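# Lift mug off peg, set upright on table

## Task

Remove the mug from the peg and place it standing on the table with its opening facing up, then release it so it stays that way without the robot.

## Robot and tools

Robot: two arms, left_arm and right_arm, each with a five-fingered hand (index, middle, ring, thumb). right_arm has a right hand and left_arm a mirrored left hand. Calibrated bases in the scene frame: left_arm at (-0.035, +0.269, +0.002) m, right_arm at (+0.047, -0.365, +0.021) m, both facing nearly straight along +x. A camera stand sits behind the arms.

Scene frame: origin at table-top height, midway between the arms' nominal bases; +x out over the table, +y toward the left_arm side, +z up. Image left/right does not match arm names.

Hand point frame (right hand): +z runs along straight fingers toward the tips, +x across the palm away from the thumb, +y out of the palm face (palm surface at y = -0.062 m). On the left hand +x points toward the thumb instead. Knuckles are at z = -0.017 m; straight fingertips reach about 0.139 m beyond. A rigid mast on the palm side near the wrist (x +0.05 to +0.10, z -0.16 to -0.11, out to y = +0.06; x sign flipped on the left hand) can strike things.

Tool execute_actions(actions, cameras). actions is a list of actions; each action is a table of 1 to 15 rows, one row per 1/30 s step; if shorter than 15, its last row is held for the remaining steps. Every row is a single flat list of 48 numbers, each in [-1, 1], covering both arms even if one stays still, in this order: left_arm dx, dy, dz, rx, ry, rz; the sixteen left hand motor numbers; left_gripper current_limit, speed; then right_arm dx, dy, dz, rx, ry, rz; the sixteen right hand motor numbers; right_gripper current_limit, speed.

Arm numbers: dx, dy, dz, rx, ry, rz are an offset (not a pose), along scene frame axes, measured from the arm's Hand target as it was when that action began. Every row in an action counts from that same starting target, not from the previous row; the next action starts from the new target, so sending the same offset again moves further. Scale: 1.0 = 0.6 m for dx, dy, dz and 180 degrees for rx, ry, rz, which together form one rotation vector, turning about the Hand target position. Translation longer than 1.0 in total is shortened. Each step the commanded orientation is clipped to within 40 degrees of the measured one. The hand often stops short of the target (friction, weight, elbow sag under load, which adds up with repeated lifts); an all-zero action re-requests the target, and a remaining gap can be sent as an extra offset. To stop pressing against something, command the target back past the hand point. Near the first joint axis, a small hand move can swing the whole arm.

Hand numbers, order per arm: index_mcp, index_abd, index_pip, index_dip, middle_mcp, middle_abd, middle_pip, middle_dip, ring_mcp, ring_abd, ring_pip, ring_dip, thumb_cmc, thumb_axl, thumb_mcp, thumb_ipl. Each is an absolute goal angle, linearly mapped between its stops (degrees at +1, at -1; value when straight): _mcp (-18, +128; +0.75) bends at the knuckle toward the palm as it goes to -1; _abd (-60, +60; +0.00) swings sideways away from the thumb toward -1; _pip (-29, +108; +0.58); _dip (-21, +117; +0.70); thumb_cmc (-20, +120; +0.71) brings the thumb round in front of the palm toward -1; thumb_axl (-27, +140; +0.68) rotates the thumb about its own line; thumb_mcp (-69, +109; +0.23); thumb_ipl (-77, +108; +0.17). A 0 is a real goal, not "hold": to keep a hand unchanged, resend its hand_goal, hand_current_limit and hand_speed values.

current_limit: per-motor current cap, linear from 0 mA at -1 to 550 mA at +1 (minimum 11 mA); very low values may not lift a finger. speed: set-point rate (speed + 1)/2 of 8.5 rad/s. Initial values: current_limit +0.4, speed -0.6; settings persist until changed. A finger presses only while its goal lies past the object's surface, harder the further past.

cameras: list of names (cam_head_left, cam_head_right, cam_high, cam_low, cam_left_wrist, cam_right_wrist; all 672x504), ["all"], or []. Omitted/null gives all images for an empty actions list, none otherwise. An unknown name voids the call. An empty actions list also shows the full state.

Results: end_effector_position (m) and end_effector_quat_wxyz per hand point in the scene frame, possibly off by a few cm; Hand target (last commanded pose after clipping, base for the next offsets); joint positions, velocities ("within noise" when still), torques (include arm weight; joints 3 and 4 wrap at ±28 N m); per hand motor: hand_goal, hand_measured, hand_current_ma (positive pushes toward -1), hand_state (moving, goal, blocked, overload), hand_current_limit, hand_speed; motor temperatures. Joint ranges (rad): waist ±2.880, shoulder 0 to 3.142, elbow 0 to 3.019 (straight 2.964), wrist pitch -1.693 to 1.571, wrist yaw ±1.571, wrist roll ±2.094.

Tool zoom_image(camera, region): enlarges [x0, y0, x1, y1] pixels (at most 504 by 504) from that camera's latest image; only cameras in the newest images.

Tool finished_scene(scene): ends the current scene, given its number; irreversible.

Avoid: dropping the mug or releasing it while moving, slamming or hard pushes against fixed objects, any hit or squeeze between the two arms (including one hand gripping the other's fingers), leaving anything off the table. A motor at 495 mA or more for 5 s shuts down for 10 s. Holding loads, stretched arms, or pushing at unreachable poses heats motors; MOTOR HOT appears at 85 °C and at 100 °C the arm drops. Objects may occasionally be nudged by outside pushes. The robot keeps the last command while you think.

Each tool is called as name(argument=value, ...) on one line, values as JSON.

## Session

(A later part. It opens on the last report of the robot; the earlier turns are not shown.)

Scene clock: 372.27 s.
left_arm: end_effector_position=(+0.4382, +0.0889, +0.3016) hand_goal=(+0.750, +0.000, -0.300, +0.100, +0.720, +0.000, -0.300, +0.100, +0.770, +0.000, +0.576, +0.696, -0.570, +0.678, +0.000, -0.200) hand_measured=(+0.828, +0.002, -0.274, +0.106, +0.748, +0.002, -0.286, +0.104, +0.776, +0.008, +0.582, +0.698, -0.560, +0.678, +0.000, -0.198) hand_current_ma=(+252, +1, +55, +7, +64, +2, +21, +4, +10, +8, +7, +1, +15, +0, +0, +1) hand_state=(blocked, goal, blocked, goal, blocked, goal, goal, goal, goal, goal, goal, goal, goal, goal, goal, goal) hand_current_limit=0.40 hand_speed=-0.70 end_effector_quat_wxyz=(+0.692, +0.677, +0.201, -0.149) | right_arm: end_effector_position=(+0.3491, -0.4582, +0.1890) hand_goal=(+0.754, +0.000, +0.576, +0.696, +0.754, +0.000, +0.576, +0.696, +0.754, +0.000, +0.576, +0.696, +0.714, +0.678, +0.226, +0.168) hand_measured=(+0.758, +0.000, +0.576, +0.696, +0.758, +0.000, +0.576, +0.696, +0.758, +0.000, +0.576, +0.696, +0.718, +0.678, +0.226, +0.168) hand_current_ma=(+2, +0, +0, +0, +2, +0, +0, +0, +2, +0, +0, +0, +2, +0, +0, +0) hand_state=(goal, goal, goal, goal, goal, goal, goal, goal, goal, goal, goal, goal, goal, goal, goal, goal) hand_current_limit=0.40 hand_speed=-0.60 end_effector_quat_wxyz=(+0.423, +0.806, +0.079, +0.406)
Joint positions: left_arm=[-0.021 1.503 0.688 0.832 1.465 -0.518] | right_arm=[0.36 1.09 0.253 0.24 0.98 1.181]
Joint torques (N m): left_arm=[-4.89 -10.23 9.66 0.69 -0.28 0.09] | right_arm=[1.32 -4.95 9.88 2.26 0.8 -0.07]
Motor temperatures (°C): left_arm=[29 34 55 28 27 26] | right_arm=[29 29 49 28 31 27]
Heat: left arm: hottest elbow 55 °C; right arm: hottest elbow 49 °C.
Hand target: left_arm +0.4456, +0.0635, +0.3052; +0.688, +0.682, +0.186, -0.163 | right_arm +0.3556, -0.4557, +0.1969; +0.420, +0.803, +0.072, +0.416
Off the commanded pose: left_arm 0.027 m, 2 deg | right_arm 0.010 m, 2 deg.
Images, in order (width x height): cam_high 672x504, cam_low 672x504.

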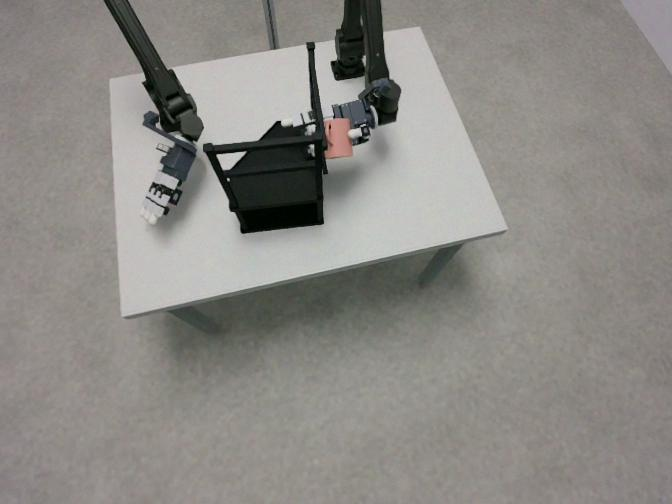

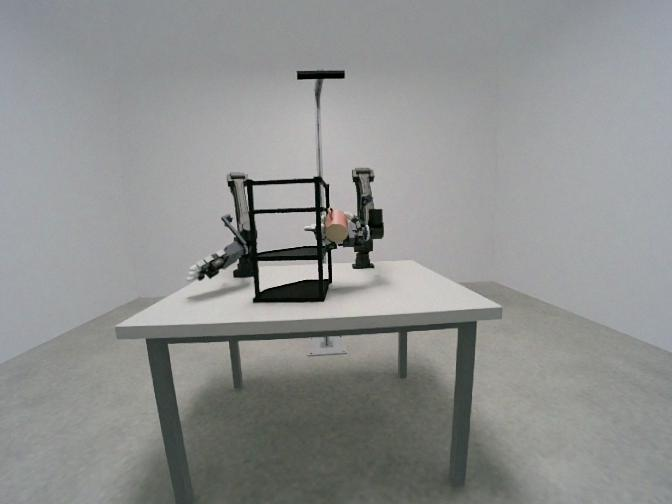

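execute_actions(actions=[[[0,0.008,0,0,0,0,0.72,0,-0.4,0.05,0.68,0,-0.4,0.05,0.77,0,0.576,0.696,-0.571,0.678,-0.06,-0.35,0.4,-0.75,0,0,0,0,0,0,0.754,0,0.576,0.696,0.754,0,0.576,0.696,0.754,0,0.576,0.696,0.714,0.678,0.226,0.168,0.4,-0.6]],[[0,0.0,0,0,0,0,0.62,0,-0.55,0.0,0.58,0,-0.55,0.0,0.77,0,0.576,0.696,-0.571,0.678,-0.1,-0.4,0.45,-0.75,0,0,0,0,0,0,0.754,0,0.576,0.696,0.754,0,0.576,0.696,0.754,0,0.576,0.696,0.714,0.678,0.226,0.168,0.4,-0.6]]], cameras=["cam_high","cam_low","cam_head_left"])

zoom_image(camera="cam_high", region=[280, 90, 400, 190])

zoom_image(camera="cam_low", region=[300, 180, 420, 280])

Scene clock: 415.73 s.
left_arm: end_effector_position=(+0.4383, +0.0866, +0.3052) hand_goal=(+0.620, +0.000, -0.550, +0.000, +0.580, +0.000, -0.550, +0.000, +0.770, +0.000, +0.576, +0.696, -0.570, +0.678, -0.100, -0.400) hand_measured=(+0.872, -0.004, -0.330, +0.052, +0.750, +0.002, -0.352, +0.050, +0.776, +0.008, +0.582, +0.698, -0.538, +0.694, -0.006, -0.318) hand_current_ma=(+399, -3, +399, +135, +399, +1, +399, +127, +10, +8, +7, +1, +71, +38, +399, +374) hand_state=(blocked, goal, blocked, blocked, blocked, goal, blocked, blocked, goal, goal, goal, goal, blocked, goal, blocked, blocked) hand_current_limit=0.45 hand_speed=-0.75 end_effector_quat_wxyz=(+0.693, +0.680, +0.192, -0.146) | right_arm: end_effector_position=(+0.3491, -0.4582, +0.1890) hand_goal=(+0.754, +0.000, +0.576, +0.696, +0.754, +0.000, +0.576, +0.696, +0.754, +0.000, +0.576, +0.696, +0.714, +0.678, +0.226, +0.168) hand_measured=(+0.758, +0.000, +0.576, +0.696, +0.758, +0.000, +0.576, +0.696, +0.758, +0.000, +0.576, +0.696, +0.718, +0.678, +0.226, +0.168) hand_current_ma=(+2, +0, +0, +0, +2, +0, +0, +0, +2, +0, +0, +0, +2, +0, +0, +0) hand_state=(goal, goal, goal, goal, goal, goal, goal, goal, goal, goal, goal, goal, goal, goal, goal, goal) hand_current_limit=0.40 hand_speed=-0.60 end_effector_quat_wxyz=(+0.423, +0.806, +0.079, +0.406)
Joint positions: left_arm=[-0.025 1.505 0.697 0.832 1.471 -0.509] | right_arm=[0.36 1.09 0.253 0.24 0.98 1.181]
Joint torques (N m): left_arm=[-4.13 -10.4 9.26 0.51 -0.06 -0.01] | right_arm=[1.26 -5.19 9.55 2.25 0.74 -0.11]
Heat: left arm: hottest elbow 54 °C; right arm: hottest elbow 49 °C.
Hand target: left_arm +0.4456, +0.0683, +0.3051; +0.688, +0.682, +0.186, -0.163 | right_arm +0.3556, -0.4557, +0.1969; +0.420, +0.803, +0.072, +0.416
Off the commanded pose: left_arm 0.020 m, 2 deg | right_arm 0.010 m, 2 deg.
Images, in order (width x height): cam_head_left 672x504, cam_high 672x504, cam_low 672x504.

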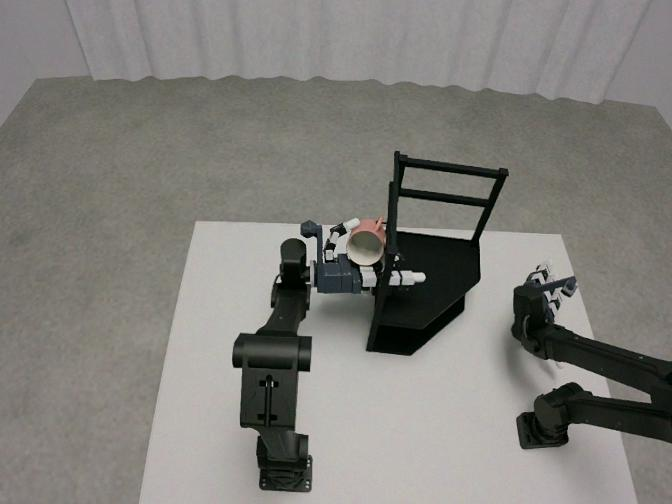

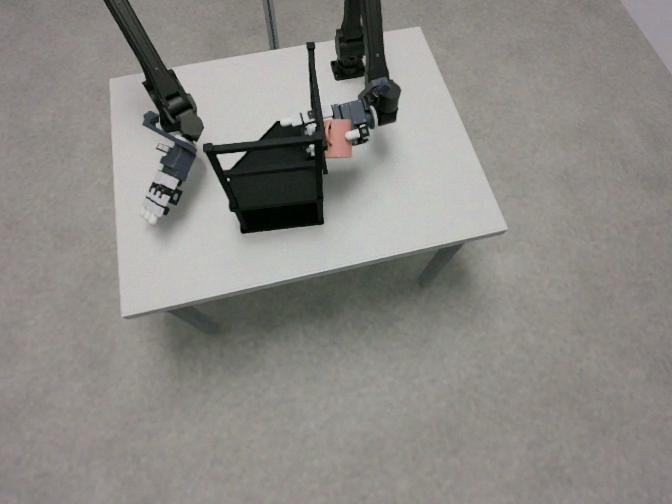

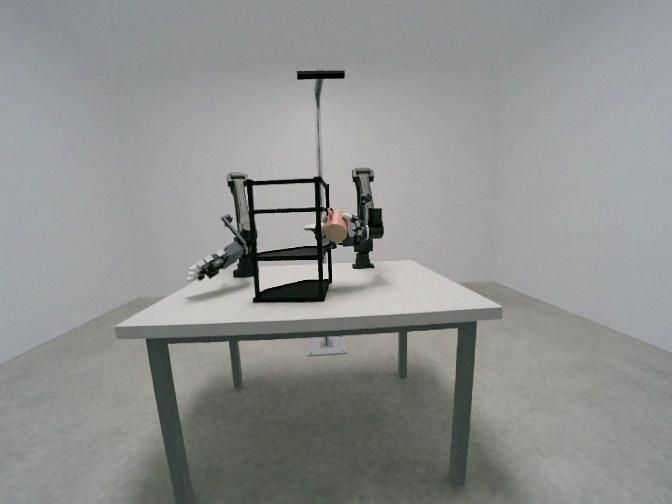

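Scaled by 4.200 from the camera's 672x504 image, which has a finer 960x720 frame.

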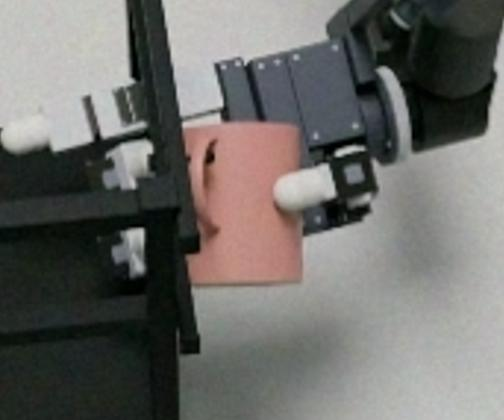

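Scaled by 4.200 from the camera's 672x504 image, which has a finer 960x720 frame.

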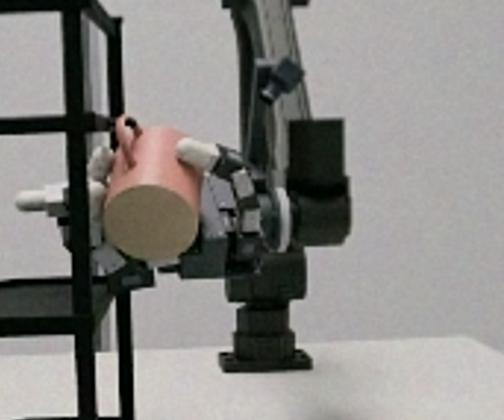

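execute_actions(actions=[[[0,0.04,0.025,0,0,0,0.62,0,-0.55,0.0,0.58,0,-0.55,0.0,0.77,0,0.576,0.696,-0.571,0.678,-0.1,-0.4,0.45,-0.75,0,0,0,0,0,0,0.754,0,0.576,0.696,0.754,0,0.576,0.696,0.754,0,0.576,0.696,0.714,0.678,0.226,0.168,0.4,-0.6]],[[0,0.06,0,0,0,0,0.62,0,-0.55,0.0,0.58,0,-0.55,0.0,0.77,0,0.576,0.696,-0.571,0.678,-0.1,-0.4,0.45,-0.75,0,0,0,0,0,0,0.754,0,0.576,0.696,0.754,0,0.576,0.696,0.754,0,0.576,0.696,0.714,0.678,0.226,0.168,0.4,-0.6]]], cameras=["cam_high","cam_low"])

zoom_image(camera="cam_high", region=[280, 90, 400, 190])

zoom_image(camera="cam_low", region=[300, 180, 420, 280])

Scene clock: 433.93 s.
left_arm: end_effector_position=(+0.4469, +0.1300, +0.3060) hand_goal=(+0.620, +0.000, -0.550, +0.000, +0.580, +0.000, -0.550, +0.000, +0.770, +0.000, +0.576, +0.696, -0.570, +0.678, -0.100, -0.400) hand_measured=(+0.868, -0.004, -0.344, +0.042, +0.750, +0.000, -0.398, +0.048, +0.778, +0.008, +0.582, +0.698, -0.532, +0.700, -0.006, -0.326) hand_current_ma=(+399, -3, +399, +103, +399, +0, +399, +124, +10, +8, +7, +1, +92, +52, +399, +328) hand_state=(blocked, goal, blocked, blocked, blocked, goal, blocked, blocked, goal, goal, goal, goal, blocked, blocked, blocked, blocked) hand_current_limit=0.45 hand_speed=-0.75 end_effector_quat_wxyz=(+0.688, +0.672, +0.221, -0.165) | right_arm: end_effector_position=(+0.3491, -0.4582, +0.1890) hand_goal=(+0.754, +0.000, +0.576, +0.696, +0.754, +0.000, +0.576, +0.696, +0.754, +0.000, +0.576, +0.696, +0.714, +0.678, +0.226, +0.168) hand_measured=(+0.758, +0.000, +0.576, +0.696, +0.758, +0.000, +0.576, +0.696, +0.758, +0.000, +0.576, +0.696, +0.718, +0.678, +0.226, +0.168) hand_current_ma=(+2, +0, +0, +0, +2, +0, +0, +0, +2, +0, +0, +0, +2, +0, +0, +0) hand_state=(goal, goal, goal, goal, goal, goal, goal, goal, goal, goal, goal, goal, goal, goal, goal, goal) hand_current_limit=0.40 hand_speed=-0.60 end_effector_quat_wxyz=(+0.423, +0.806, +0.079, +0.406)
Joint positions: left_arm=[0.079 1.497 0.709 0.81 1.559 -0.575] | right_arm=[0.36 1.09 0.253 0.24 0.98 1.181]
Joint torques (N m): left_arm=[-1.2 -13.8 7.68 1.4 0.16 0.22] | right_arm=[0.44 -4.6 9.76 2.26 0.77 -0.05]
Motor temperatures (°C): left_arm=[29 34 56 27 27 26] | right_arm=[29 29 49 29 31 27]
Heat: left arm: hottest elbow 56 °C; right arm: hottest elbow 49 °C.
Hand target: left_arm +0.4456, +0.1284, +0.3201; +0.688, +0.682, +0.186, -0.163 | right_arm +0.3556, -0.4557, +0.1969; +0.420, +0.803, +0.072, +0.416
Off the commanded pose: left_arm 0.014 m, 4 deg | right_arm 0.010 m, 2 deg.
joint sent to its limit (left arm) — joint 5 (wrist yaw), upper limit. The joint targets still meet the commanded pose.
Images, in order (width x height): cam_high 672x504, cam_low 672x504.

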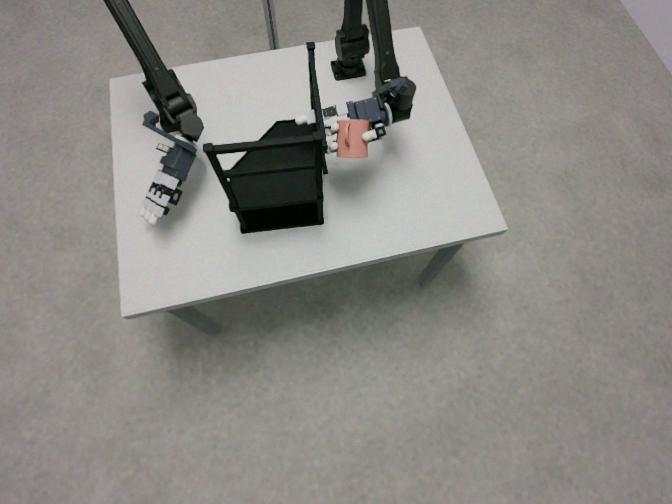

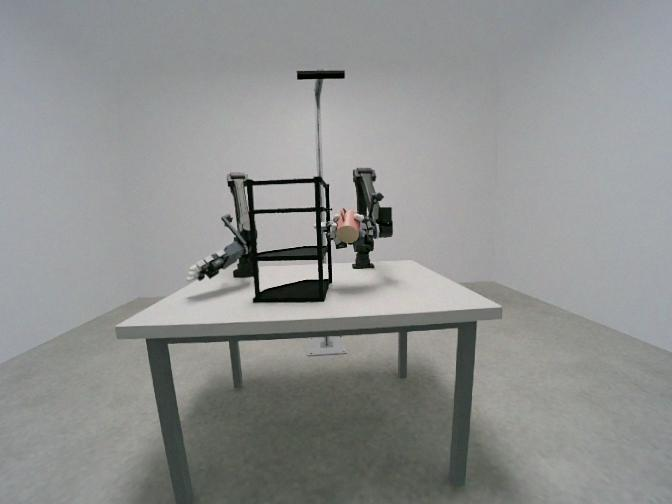

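Scaled by 4.200 from the camera's 672x504 image, which has a finer 960x720 frame.

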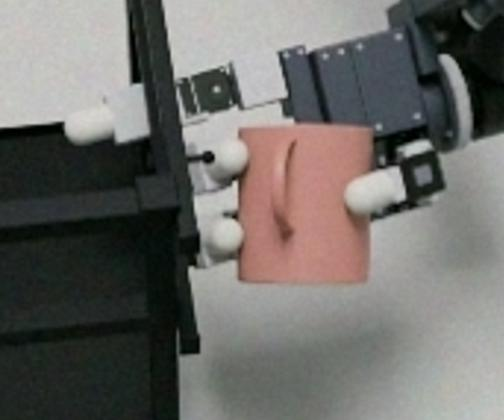

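Scaled by 4.200 from the camera's 672x504 image, which has a finer 960x720 frame.

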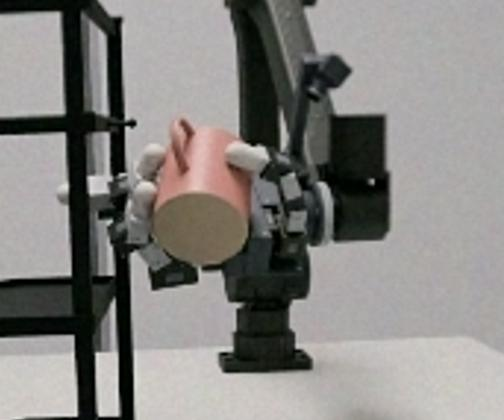

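execute_actions(actions=[[[0,0.08,0.005,0,0,0.02,0.62,0,-0.55,0.0,0.58,0,-0.55,0.0,0.77,0,0.576,0.696,-0.571,0.678,-0.1,-0.4,0.45,-0.75,0,0,0,0,0,0,0.754,0,0.576,0.696,0.754,0,0.576,0.696,0.754,0,0.576,0.696,0.714,0.678,0.226,0.168,0.4,-0.6]],[[0,0.08,0,-0.0052,0.0879,0.03,0.62,0,-0.55,0.0,0.58,0,-0.55,0.0,0.77,0,0.576,0.696,-0.571,0.678,-0.1,-0.4,0.45,-0.75,0,0,0,0,0,0,0.754,0,0.576,0.696,0.754,0,0.576,0.696,0.754,0,0.576,0.696,0.714,0.678,0.226,0.168,0.4,-0.6]],[[-0.01,0.05,0,-0.0052,0.0879,0.0462,0.62,0,-0.55,0.0,0.58,0,-0.55,0.0,0.77,0,0.576,0.696,-0.571,0.678,-0.1,-0.4,0.45,-0.75,0,0,0,0,0,0,0.754,0,0.576,0.696,0.754,0,0.576,0.696,0.754,0,0.576,0.696,0.714,0.678,0.226,0.168,0.4,-0.6]]], cameras=["cam_high","cam_low"])

zoom_image(camera="cam_low", region=[310, 170, 450, 290])

Scene clock: 522.43 s.
left_arm: end_effector_position=(+0.4387, +0.2523, +0.3008) hand_goal=(+0.620, +0.000, -0.550, +0.000, +0.580, +0.000, -0.550, +0.000, +0.770, +0.000, +0.576, +0.696, -0.570, +0.678, -0.100, -0.400) hand_measured=(+0.866, -0.004, -0.358, +0.042, +0.750, +0.000, -0.452, +0.044, +0.778, +0.008, +0.580, +0.698, -0.518, +0.706, +0.000, -0.326) hand_current_ma=(+399, -3, +399, +103, +399, +0, +314, +112, +10, +8, +5, +1, +140, +80, +399, +328) hand_state=(blocked, goal, blocked, blocked, blocked, goal, blocked, blocked, goal, goal, goal, goal, blocked, blocked, blocked, blocked) hand_current_limit=0.45 hand_speed=-0.75 end_effector_quat_wxyz=(+0.657, +0.528, +0.471, -0.261) | right_arm: end_effector_position=(+0.3491, -0.4582, +0.1890) hand_goal=(+0.754, +0.000, +0.576, +0.696, +0.754, +0.000, +0.576, +0.696, +0.754, +0.000, +0.576, +0.696, +0.714, +0.678, +0.226, +0.168) hand_measured=(+0.758, +0.000, +0.576, +0.696, +0.758, +0.000, +0.576, +0.696, +0.758, +0.000, +0.576, +0.696, +0.718, +0.678, +0.226, +0.168) hand_current_ma=(+2, +0, +0, +0, +2, +0, +0, +0, +2, +0, +0, +0, +2, +0, +0, +0) hand_state=(goal, goal, goal, goal, goal, goal, goal, goal, goal, goal, goal, goal, goal, goal, goal, goal) hand_current_limit=0.40 hand_speed=-0.60 end_effector_quat_wxyz=(+0.423, +0.806, +0.079, +0.406)
Joint positions: left_arm=[0.345 1.253 0.638 0.492 1.559 -0.984] | right_arm=[0.36 1.09 0.253 0.24 0.98 1.181]
Joint torques (N m): left_arm=[0.03 -11.69 9.52 1.13 0.42 0.25] | right_arm=[0.91 -5.25 9.77 2.13 0.8 -0.08]
Heat: left arm: hottest elbow 52 °C; right arm: hottest elbow 49 °C.
Hand target: left_arm +0.4397, +0.2543, +0.3231; +0.635, +0.569, +0.463, -0.241 | right_arm +0.3556, -0.4557, +0.1969; +0.420, +0.803, +0.072, +0.416
Off the commanded pose: left_arm 0.022 m, 6 deg | right_arm 0.010 m, 2 deg.
joint sent to its limit (left arm) — joint 5 (wrist yaw), upper limit. The joint targets are off in orientation, not in position.
Images, in order (width x height): cam_high 672x504, cam_low 672x504.

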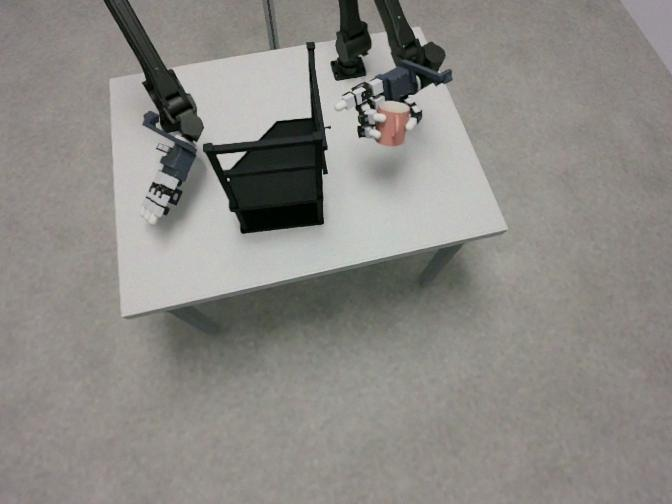

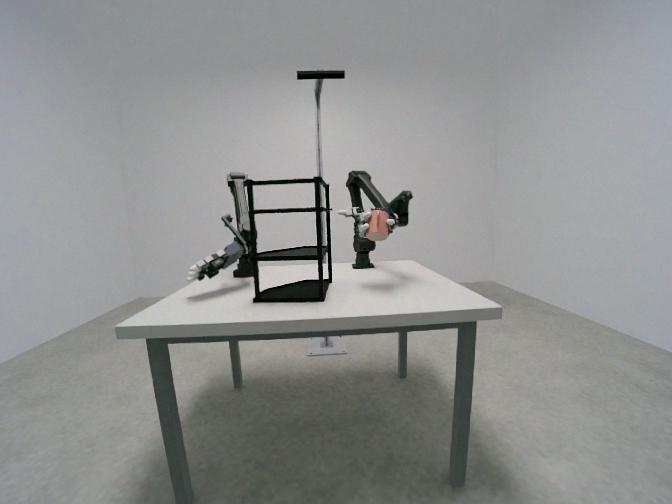

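Scaled by 3.600 from the camera's 672x504 image, which has a finer 960x720 frame.

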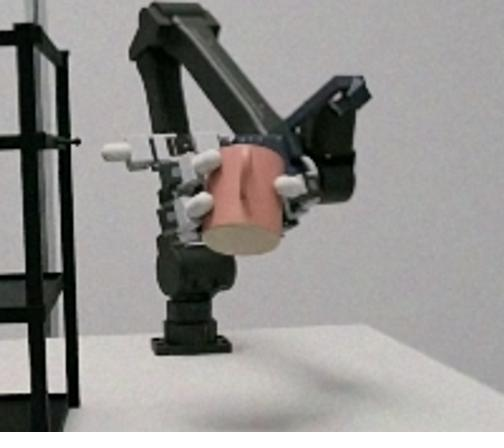

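execute_actions(actions=[[[-0.01,0.01,0,-0.0073,0.087,0.0457,0.62,0,-0.55,0.0,0.58,0,-0.55,0.0,0.77,0,0.576,0.696,-0.571,0.678,-0.1,-0.4,0.45,-0.75,0,0,0,0,0,0,0.754,0,0.576,0.696,0.754,0,0.576,0.696,0.754,0,0.576,0.696,0.714,0.678,0.226,0.168,0.4,-0.6]],[[-0.01,0.03,0,-0.0073,0.087,0.0457,0.62,0,-0.55,0.0,0.58,0,-0.55,0.0,0.77,0,0.576,0.696,-0.571,0.678,-0.1,-0.4,0.45,-0.75,0,0,0,0,0,0,0.754,0,0.576,0.696,0.754,0,0.576,0.696,0.754,0,0.576,0.696,0.714,0.678,0.226,0.168,0.4,-0.6]],[[0,0.03,-0.06,0,0,0,0.62,0,-0.55,0.0,0.58,0,-0.55,0.0,0.77,0,0.576,0.696,-0.571,0.678,-0.1,-0.4,0.45,-0.75,0,0,0,0,0,0,0.754,0,0.576,0.696,0.754,0,0.576,0.696,0.754,0,0.576,0.696,0.714,0.678,0.226,0.168,0.4,-0.6]],[[0,0,-0.08,0,0,0,0.62,0,-0.55,0.0,0.58,0,-0.55,0.0,0.77,0,0.576,0.696,-0.571,0.678,-0.1,-0.4,0.45,-0.75,0,0,0,0,0,0,0.754,0,0.576,0.696,0.754,0,0.576,0.696,0.754,0,0.576,0.696,0.714,0.678,0.226,0.168,0.4,-0.6]]], cameras=["cam_high","cam_low","cam_head_left"])

zoom_image(camera="cam_low", region=[310, 190, 450, 310])

zoom_image(camera="cam_high", region=[330, 80, 450, 180])

Scene clock: 559.93 s.
left_arm: end_effector_position=(+0.4185, +0.2915, +0.2149) hand_goal=(+0.620, +0.000, -0.550, +0.000, +0.580, +0.000, -0.550, +0.000, +0.770, +0.000, +0.576, +0.696, -0.570, +0.678, -0.100, -0.400) hand_measured=(+0.866, -0.004, -0.358, +0.042, +0.750, +0.000, -0.458, +0.044, +0.770, +0.008, +0.578, +0.698, -0.516, +0.708, +0.000, -0.326) hand_current_ma=(+399, -3, +399, +103, +399, +0, +295, +111, +0, +8, +2, +1, +150, +84, +399, +328) hand_state=(blocked, goal, blocked, blocked, blocked, goal, blocked, blocked, goal, goal, goal, goal, blocked, blocked, blocked, blocked) hand_current_limit=0.45 hand_speed=-0.75 end_effector_quat_wxyz=(+0.509, +0.380, +0.704, -0.319) | right_arm: end_effector_position=(+0.3491, -0.4582, +0.1890) hand_goal=(+0.754, +0.000, +0.576, +0.696, +0.754, +0.000, +0.576, +0.696, +0.754, +0.000, +0.576, +0.696, +0.714, +0.678, +0.226, +0.168) hand_measured=(+0.758, +0.000, +0.576, +0.696, +0.758, +0.000, +0.576, +0.696, +0.758, +0.000, +0.576, +0.696, +0.718, +0.678, +0.226, +0.168) hand_current_ma=(+2, +0, +0, +0, +2, +0, +0, +0, +2, +0, +0, +0, +2, +0, +0, +0) hand_state=(goal, goal, goal, goal, goal, goal, goal, goal, goal, goal, goal, goal, goal, goal, goal, goal) hand_current_limit=0.40 hand_speed=-0.60 end_effector_quat_wxyz=(+0.423, +0.806, +0.079, +0.406)
Joint positions: left_arm=[0.384 1.187 0.779 -0.715 1.256 -0.533] | right_arm=[0.36 1.09 0.253 0.24 0.98 1.181]
Joint torques (N m): left_arm=[0.38 -10.46 10.63 0.83 1.97 0.36] | right_arm=[1.61 -5.13 9.73 2.28 0.81 -0.04]
Heat: left arm: hottest elbow 52 °C; right arm: hottest elbow 49 °C.
Hand target: left_arm +0.4277, +0.2964, +0.2392; +0.527, +0.397, +0.687, -0.303 | right_arm +0.3556, -0.4557, +0.1969; +0.420, +0.803, +0.072, +0.416
Off the commanded pose: left_arm 0.026 m, 4 deg | right_arm 0.010 m, 2 deg.
Images, in order (width x height): cam_head_left 672x504, cam_high 672x504, cam_low 672x504.

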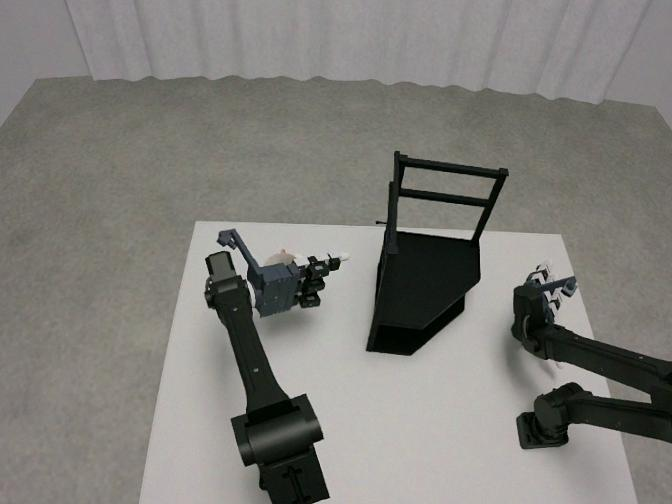

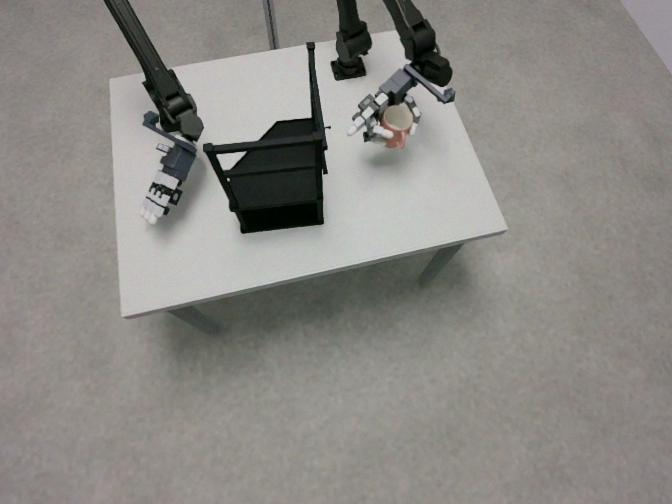

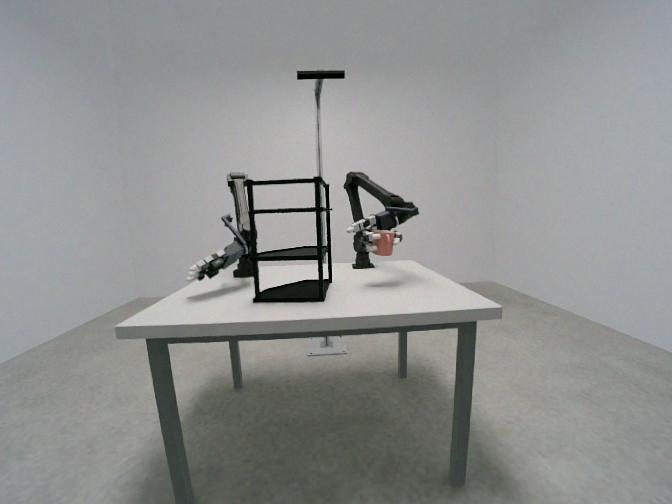

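Scaled by 3.600 from the camera's 672x504 image, which has a finer 960x720 frame.

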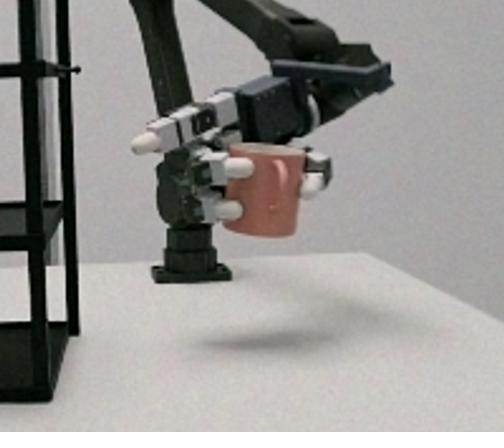

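Scaled by 4.200 from the camera's 672x504 image, which has a finer 960x720 frame.

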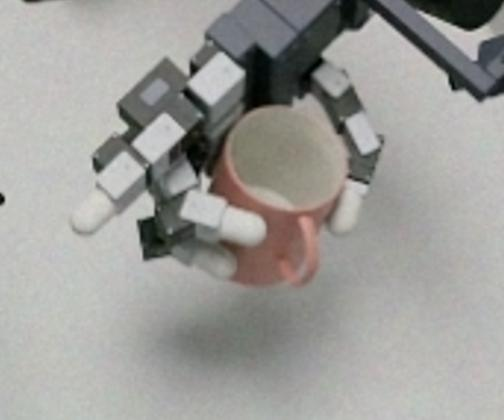

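zoom_image(camera="cam_high", region=[370, 95, 430, 155])

zoom_image(camera="cam_low", region=[360, 220, 410, 265])

Scaled by 8.400 from the camera's 672x504 image, which has a finer 960x720 frame.

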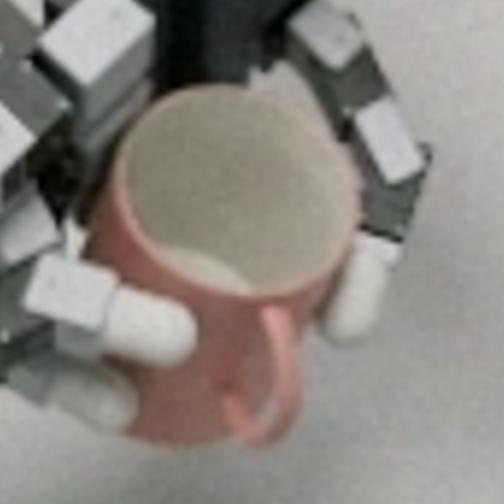

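Scaled by 10.080 from the camera's 672x504 image, which has a finer 960x720 frame.

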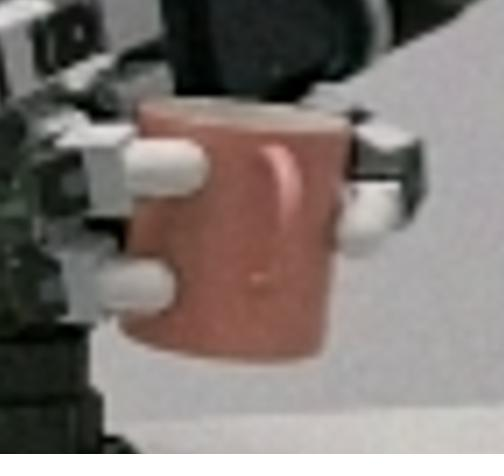

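execute_actions(actions=[[[0,0,-0.08,0.019,-0.012,0,0.62,0,-0.55,0.0,0.58,0,-0.55,0.0,0.77,0,0.576,0.696,-0.571,0.678,-0.1,-0.4,0.45,-0.75,0,0,0,0,0,0,0.754,0,0.576,0.696,0.754,0,0.576,0.696,0.754,0,0.576,0.696,0.714,0.678,0.226,0.168,0.4,-0.6]],[[0,0,-0.08,0,0,0,0.62,0,-0.55,0.0,0.58,0,-0.55,0.0,0.77,0,0.576,0.696,-0.571,0.678,-0.1,-0.4,0.45,-0.75,0,0,0,0,0,0,0.754,0,0.576,0.696,0.754,0,0.576,0.696,0.754,0,0.576,0.696,0.714,0.678,0.226,0.168,0.4,-0.6]]], cameras=["cam_low","cam_high"])

zoom_image(camera="cam_low", region=[350, 230, 430, 300])

zoom_image(camera="cam_high", region=[360, 85, 440, 165])

Scene clock: 633.00 s.
left_arm: end_effector_position=(+0.4178, +0.2939, +0.1215) hand_goal=(+0.620, +0.000, -0.550, +0.000, +0.580, +0.000, -0.550, +0.000, +0.770, +0.000, +0.576, +0.696, -0.570, +0.678, -0.100, -0.400) hand_measured=(+0.866, -0.004, -0.358, +0.042, +0.750, +0.000, -0.458, +0.044, +0.770, +0.008, +0.578, +0.698, -0.514, +0.708, +0.000, -0.326) hand_current_ma=(+399, -3, +399, +103, +399, +0, +295, +111, +0, +8, +2, +1, +151, +84, +399, +328) hand_state=(blocked, goal, blocked, blocked, blocked, goal, blocked, blocked, goal, goal, goal, goal, blocked, blocked, blocked, blocked) hand_current_limit=0.45 hand_speed=-0.75 end_effector_quat_wxyz=(+0.507, +0.402, +0.704, -0.294) | right_arm: end_effector_position=(+0.3491, -0.4582, +0.1890) hand_goal=(+0.754, +0.000, +0.576, +0.696, +0.754, +0.000, +0.576, +0.696, +0.754, +0.000, +0.576, +0.696, +0.714, +0.678, +0.226, +0.168) hand_measured=(+0.758, +0.000, +0.576, +0.696, +0.758, +0.000, +0.576, +0.696, +0.758, +0.000, +0.576, +0.696, +0.718, +0.678, +0.226, +0.168) hand_current_ma=(+2, +0, +0, +0, +2, +0, +0, +0, +2, +0, +0, +0, +2, +0, +0, +0) hand_state=(goal, goal, goal, goal, goal, goal, goal, goal, goal, goal, goal, goal, goal, goal, goal, goal) hand_current_limit=0.40 hand_speed=-0.60 end_effector_quat_wxyz=(+0.423, +0.806, +0.079, +0.406)
Joint positions: left_arm=[0.384 1.349 0.632 -0.429 1.219 -0.455] | right_arm=[0.36 1.09 0.253 0.24 0.98 1.181]
Joint torques (N m): left_arm=[-0.44 -12.22 7.66 1.78 1.94 0.21] | right_arm=[0.62 -4.84 9.8 2.25 0.79 -0.06]
Motor temperatures (°C): left_arm=[29 34 56 27 38 27] | right_arm=[29 29 49 29 31 27]
Heat: left arm: hottest elbow 56 °C; right arm: hottest elbow 49 °C.
Hand target: left_arm +0.4277, +0.2964, +0.1432; +0.528, +0.419, +0.686, -0.275 | right_arm +0.3556, -0.4557, +0.1969; +0.420, +0.803, +0.072, +0.416
Off the commanded pose: left_arm 0.024 m, 4 deg | right_arm 0.010 m, 2 deg.
Images, in order (width x height): cam_high 672x504, cam_low 672x504.

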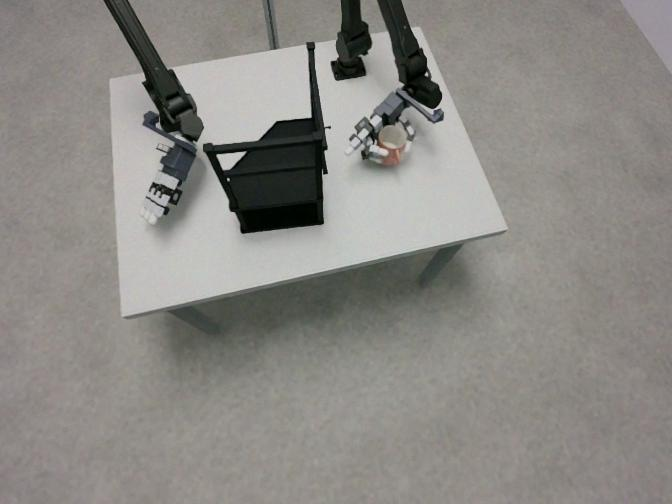

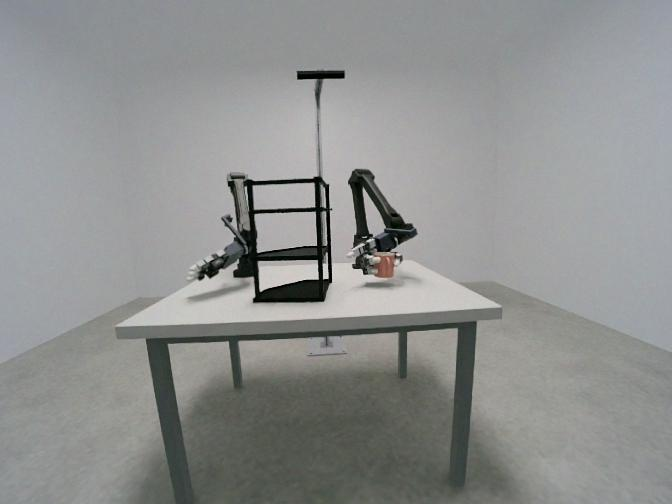

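Scaled by 6.300 from the camera's 672x504 image, which has a finer 960x720 frame.

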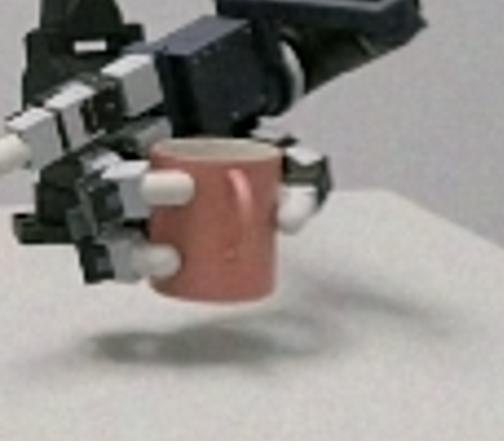

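Scaled by 6.300 from the camera's 672x504 image, which has a finer 960x720 frame.

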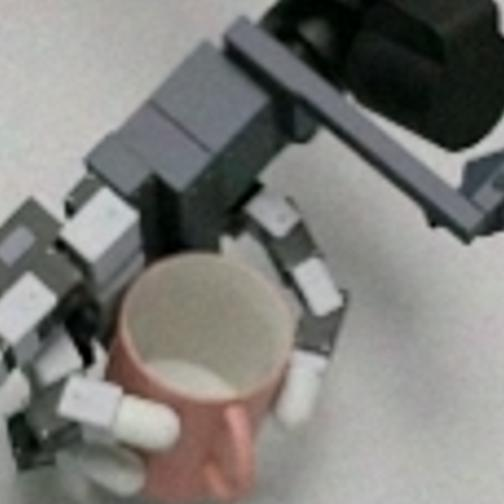

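execute_actions(actions=[[[0,0,-0.05,0,0,0,0.62,0,-0.55,0.0,0.58,0,-0.55,0.0,0.77,0,0.576,0.696,-0.571,0.678,-0.1,-0.4,0.45,-0.75,0,0,0,0,0,0,0.754,0,0.576,0.696,0.754,0,0.576,0.696,0.754,0,0.576,0.696,0.714,0.678,0.226,0.168,0.4,-0.6]],[[0,0,-0.015,0,0,0,0.62,0,-0.55,0.0,0.58,0,-0.55,0.0,0.77,0,0.576,0.696,-0.571,0.678,-0.1,-0.4,0.45,-0.75,0,0,0,0,0,0,0.754,0,0.576,0.696,0.754,0,0.576,0.696,0.754,0,0.576,0.696,0.714,0.678,0.226,0.168,0.4,-0.6]]], cameras=["cam_low"])

zoom_image(camera="cam_low", region=[350, 240, 430, 310])

Scene clock: 646.50 s.
left_arm: end_effector_position=(+0.4196, +0.2947, +0.0907) hand_goal=(+0.620, +0.000, -0.550, +0.000, +0.580, +0.000, -0.550, +0.000, +0.770, +0.000, +0.576, +0.696, -0.570, +0.678, -0.100, -0.400) hand_measured=(+0.866, -0.004, -0.358, +0.042, +0.750, +0.000, -0.458, +0.044, +0.770, +0.008, +0.578, +0.698, -0.514, +0.708, +0.000, -0.326) hand_current_ma=(+399, -3, +399, +103, +399, +0, +295, +111, +0, +8, +2, +1, +151, +84, +399, +328) hand_state=(blocked, goal, blocked, blocked, blocked, goal, blocked, blocked, goal, goal, goal, goal, blocked, blocked, blocked, blocked) hand_current_limit=0.45 hand_speed=-0.75 end_effector_quat_wxyz=(+0.512, +0.405, +0.700, -0.288) | right_arm: end_effector_position=(+0.3491, -0.4582, +0.1890) hand_goal=(+0.754, +0.000, +0.576, +0.696, +0.754, +0.000, +0.576, +0.696, +0.754, +0.000, +0.576, +0.696, +0.714, +0.678, +0.226, +0.168) hand_measured=(+0.758, +0.000, +0.576, +0.696, +0.758, +0.000, +0.576, +0.696, +0.758, +0.000, +0.576, +0.696, +0.718, +0.678, +0.226, +0.168) hand_current_ma=(+2, +0, +0, +0, +2, +0, +0, +0, +2, +0, +0, +0, +2, +0, +0, +0) hand_state=(goal, goal, goal, goal, goal, goal, goal, goal, goal, goal, goal, goal, goal, goal, goal, goal) hand_current_limit=0.40 hand_speed=-0.60 end_effector_quat_wxyz=(+0.423, +0.806, +0.079, +0.406)
Joint positions: left_arm=[0.384 1.432 0.591 -0.28 1.22 -0.462] | right_arm=[0.36 1.09 0.253 0.24 0.98 1.181]
Joint torques (N m): left_arm=[-0.09 -11.4 6.49 1.76 1.87 0.19] | right_arm=[0.79 -4.72 9.74 2.24 0.76 0]
Motor temperatures (°C): left_arm=[29 34 55 28 39 27] | right_arm=[29 29 49 29 31 27]
Heat: left arm: hottest elbow 55 °C; right arm: hottest elbow 49 °C.
Hand target: left_arm +0.4276, +0.2964, +0.1042; +0.528, +0.419, +0.686, -0.275 | right_arm +0.3556, -0.4557, +0.1969; +0.420, +0.803, +0.072, +0.416
Off the commanded pose: left_arm 0.016 m, 3 deg | right_arm 0.010 m, 2 deg.
Images, in order (width x height): cam_low 672x504.

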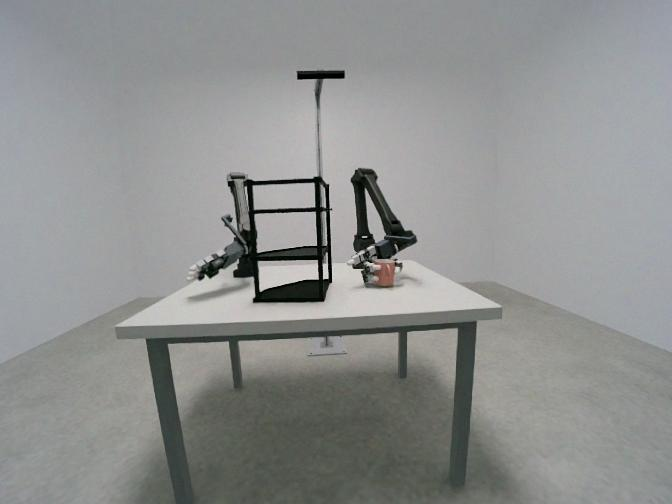

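Scaled by 6.300 from the camera's 672x504 image, which has a finer 960x720 frame.

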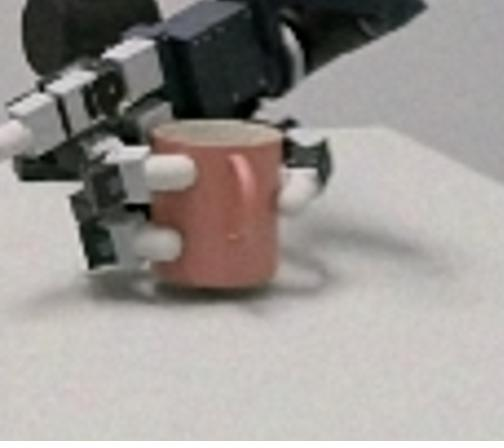

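execute_actions(actions=[[[0,0,-0.02,0,0,0,0.62,0,-0.55,0.0,0.58,0,-0.55,0.0,0.77,0,0.576,0.696,-0.571,0.678,-0.1,-0.4,0.45,-0.75,0,0,0,0,0,0,0.754,0,0.576,0.696,0.754,0,0.576,0.696,0.754,0,0.576,0.696,0.714,0.678,0.226,0.168,0.4,-0.6]]], cameras=["cam_low"])

zoom_image(camera="cam_low", region=[350, 240, 430, 310])

Scene clock: 655.97 s.
left_arm: end_effector_position=(+0.4207, +0.2949, +0.0805) hand_goal=(+0.620, +0.000, -0.550, +0.000, +0.580, +0.000, -0.550, +0.000, +0.770, +0.000, +0.576, +0.696, -0.570, +0.678, -0.100, -0.400) hand_measured=(+0.864, -0.004, -0.358, +0.042, +0.748, +0.000, -0.458, +0.044, +0.770, +0.008, +0.578, +0.698, -0.516, +0.708, +0.002, -0.326) hand_current_ma=(+399, -3, +399, +103, +399, +0, +291, +110, +0, +8, +2, +1, +150, +84, +399, +328) hand_state=(blocked, goal, blocked, blocked, blocked, goal, blocked, blocked, goal, goal, goal, goal, blocked, blocked, blocked, blocked) hand_current_limit=0.45 hand_speed=-0.75 end_effector_quat_wxyz=(+0.514, +0.406, +0.699, -0.288) | right_arm: end_effector_position=(+0.3491, -0.4582, +0.1890) hand_goal=(+0.754, +0.000, +0.576, +0.696, +0.754, +0.000, +0.576, +0.696, +0.754, +0.000, +0.576, +0.696, +0.714, +0.678, +0.226, +0.168) hand_measured=(+0.758, +0.000, +0.576, +0.696, +0.758, +0.000, +0.576, +0.696, +0.758, +0.000, +0.576, +0.696, +0.718, +0.678, +0.226, +0.168) hand_current_ma=(+2, +0, +0, +0, +2, +0, +0, +0, +2, +0, +0, +0, +2, +0, +0, +0) hand_state=(goal, goal, goal, goal, goal, goal, goal, goal, goal, goal, goal, goal, goal, goal, goal, goal) hand_current_limit=0.40 hand_speed=-0.60 end_effector_quat_wxyz=(+0.423, +0.806, +0.079, +0.406)
Joint positions: left_arm=[0.384 1.465 0.582 -0.234 1.222 -0.463] | right_arm=[0.36 1.09 0.253 0.24 0.98 1.181]
Joint torques (N m): left_arm=[-0.38 -11.58 6.12 1.8 1.77 0.19] | right_arm=[1.61 -4.66 9.85 2.26 0.77 -0.05]
Motor temperatures (°C): left_arm=[29 34 55 28 39 27] | right_arm=[29 29 49 29 31 27]
Heat: left arm: hottest elbow 55 °C; right arm: hottest elbow 49 °C.
Hand target: left_arm +0.4276, +0.2964, +0.0921; +0.528, +0.418, +0.686, -0.275 | right_arm +0.3556, -0.4557, +0.1969; +0.420, +0.803, +0.072, +0.416
Off the commanded pose: left_arm 0.014 m, 3 deg | right_arm 0.010 m, 2 deg.
Images, in order (width x height): cam_low 672x504.

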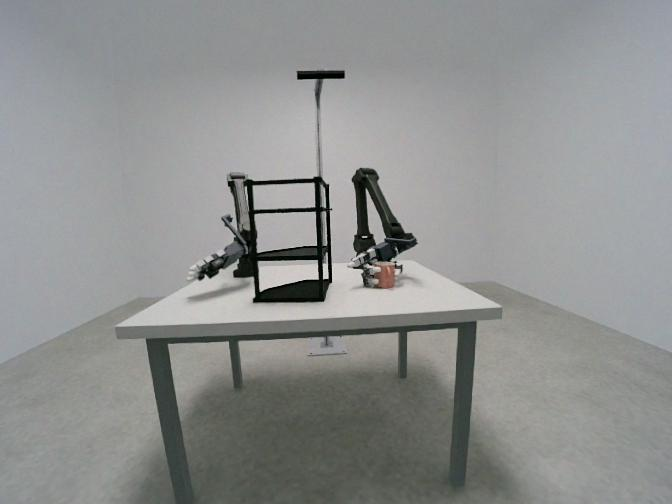

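Scaled by 6.300 from the camera's 672x504 image, which has a finer 960x720 frame.

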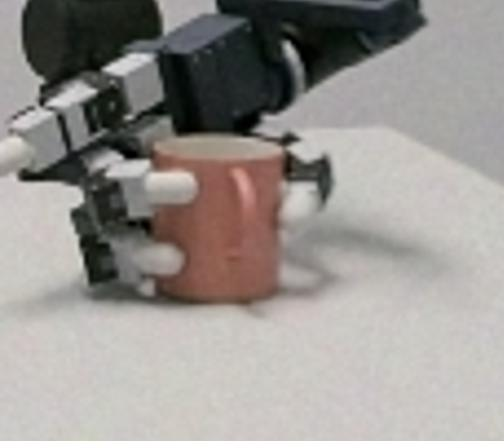

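execute_actions(actions=[[[0,0,-0.02,0,0,0,0.62,0,-0.55,0.0,0.58,0,-0.55,0.0,0.77,0,0.576,0.696,-0.571,0.678,-0.1,-0.4,0.45,-0.75,0,0,0,0,0,0,0.754,0,0.576,0.696,0.754,0,0.576,0.696,0.754,0,0.576,0.696,0.714,0.678,0.226,0.168,0.4,-0.6]]], cameras=["cam_low"])

zoom_image(camera="cam_low", region=[350, 240, 430, 310])

Scene clock: 667.37 s.
left_arm: end_effector_position=(+0.4241, +0.2953, +0.0789) hand_goal=(+0.620, +0.000, -0.550, +0.000, +0.580, +0.000, -0.550, +0.000, +0.770, +0.000, +0.576, +0.696, -0.570, +0.678, -0.100, -0.400) hand_measured=(+0.862, -0.002, -0.364, +0.042, +0.748, +0.000, -0.458, +0.044, +0.770, +0.008, +0.578, +0.698, -0.518, +0.708, +0.002, -0.326) hand_current_ma=(+399, -2, +399, +103, +399, +0, +291, +110, +0, +8, +2, +1, +139, +84, +399, +328) hand_state=(blocked, goal, blocked, blocked, blocked, goal, blocked, blocked, goal, goal, goal, goal, blocked, blocked, blocked, blocked) hand_current_limit=0.45 hand_speed=-0.75 end_effector_quat_wxyz=(+0.522, +0.413, +0.691, -0.281) | right_arm: end_effector_position=(+0.3491, -0.4582, +0.1890) hand_goal=(+0.754, +0.000, +0.576, +0.696, +0.754, +0.000, +0.576, +0.696, +0.754, +0.000, +0.576, +0.696, +0.714, +0.678, +0.226, +0.168) hand_measured=(+0.758, +0.000, +0.576, +0.696, +0.758, +0.000, +0.576, +0.696, +0.758, +0.000, +0.576, +0.696, +0.718, +0.678, +0.226, +0.168) hand_current_ma=(+2, +0, +0, +0, +2, +0, +0, +0, +2, +0, +0, +0, +2, +0, +0, +0) hand_state=(goal, goal, goal, goal, goal, goal, goal, goal, goal, goal, goal, goal, goal, goal, goal, goal) hand_current_limit=0.40 hand_speed=-0.60 end_effector_quat_wxyz=(+0.423, +0.806, +0.079, +0.406)
Joint positions: left_arm=[0.384 1.485 0.577 -0.184 1.23 -0.46] | right_arm=[0.36 1.09 0.253 0.24 0.98 1.181]
Joint torques (N m): left_arm=[-0.79 -10.11 5.5 1.65 1.44 0.15] | right_arm=[0.09 -5.54 9.74 2.14 0.78 -0.09]
Heat: left arm: hottest elbow 53 °C; right arm: hottest elbow 49 °C.
Hand target: left_arm +0.4277, +0.2964, +0.0802; +0.528, +0.419, +0.686, -0.275 | right_arm +0.3556, -0.4557, +0.1969; +0.420, +0.803, +0.072, +0.416
Off the commanded pose: left_arm 0.004 m, 1 deg | right_arm 0.010 m, 2 deg.
Images, in order (width x height): cam_low 672x504.

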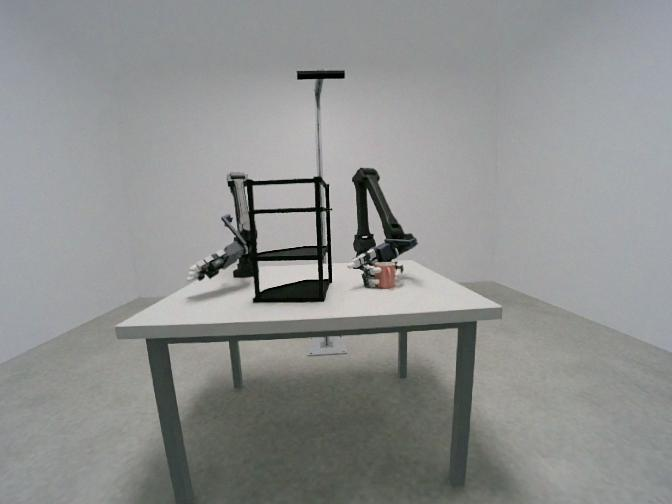

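Scaled by 6.300 from the camera's 672x504 image, which has a finer 960x720 frame.

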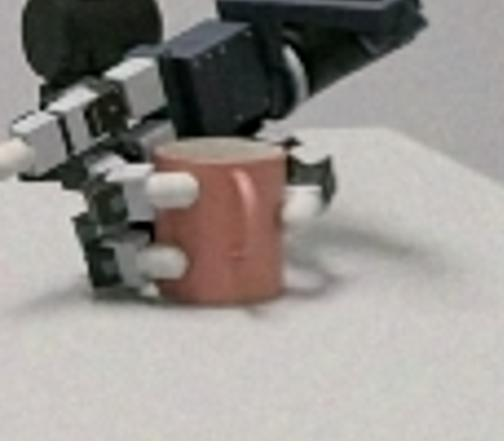

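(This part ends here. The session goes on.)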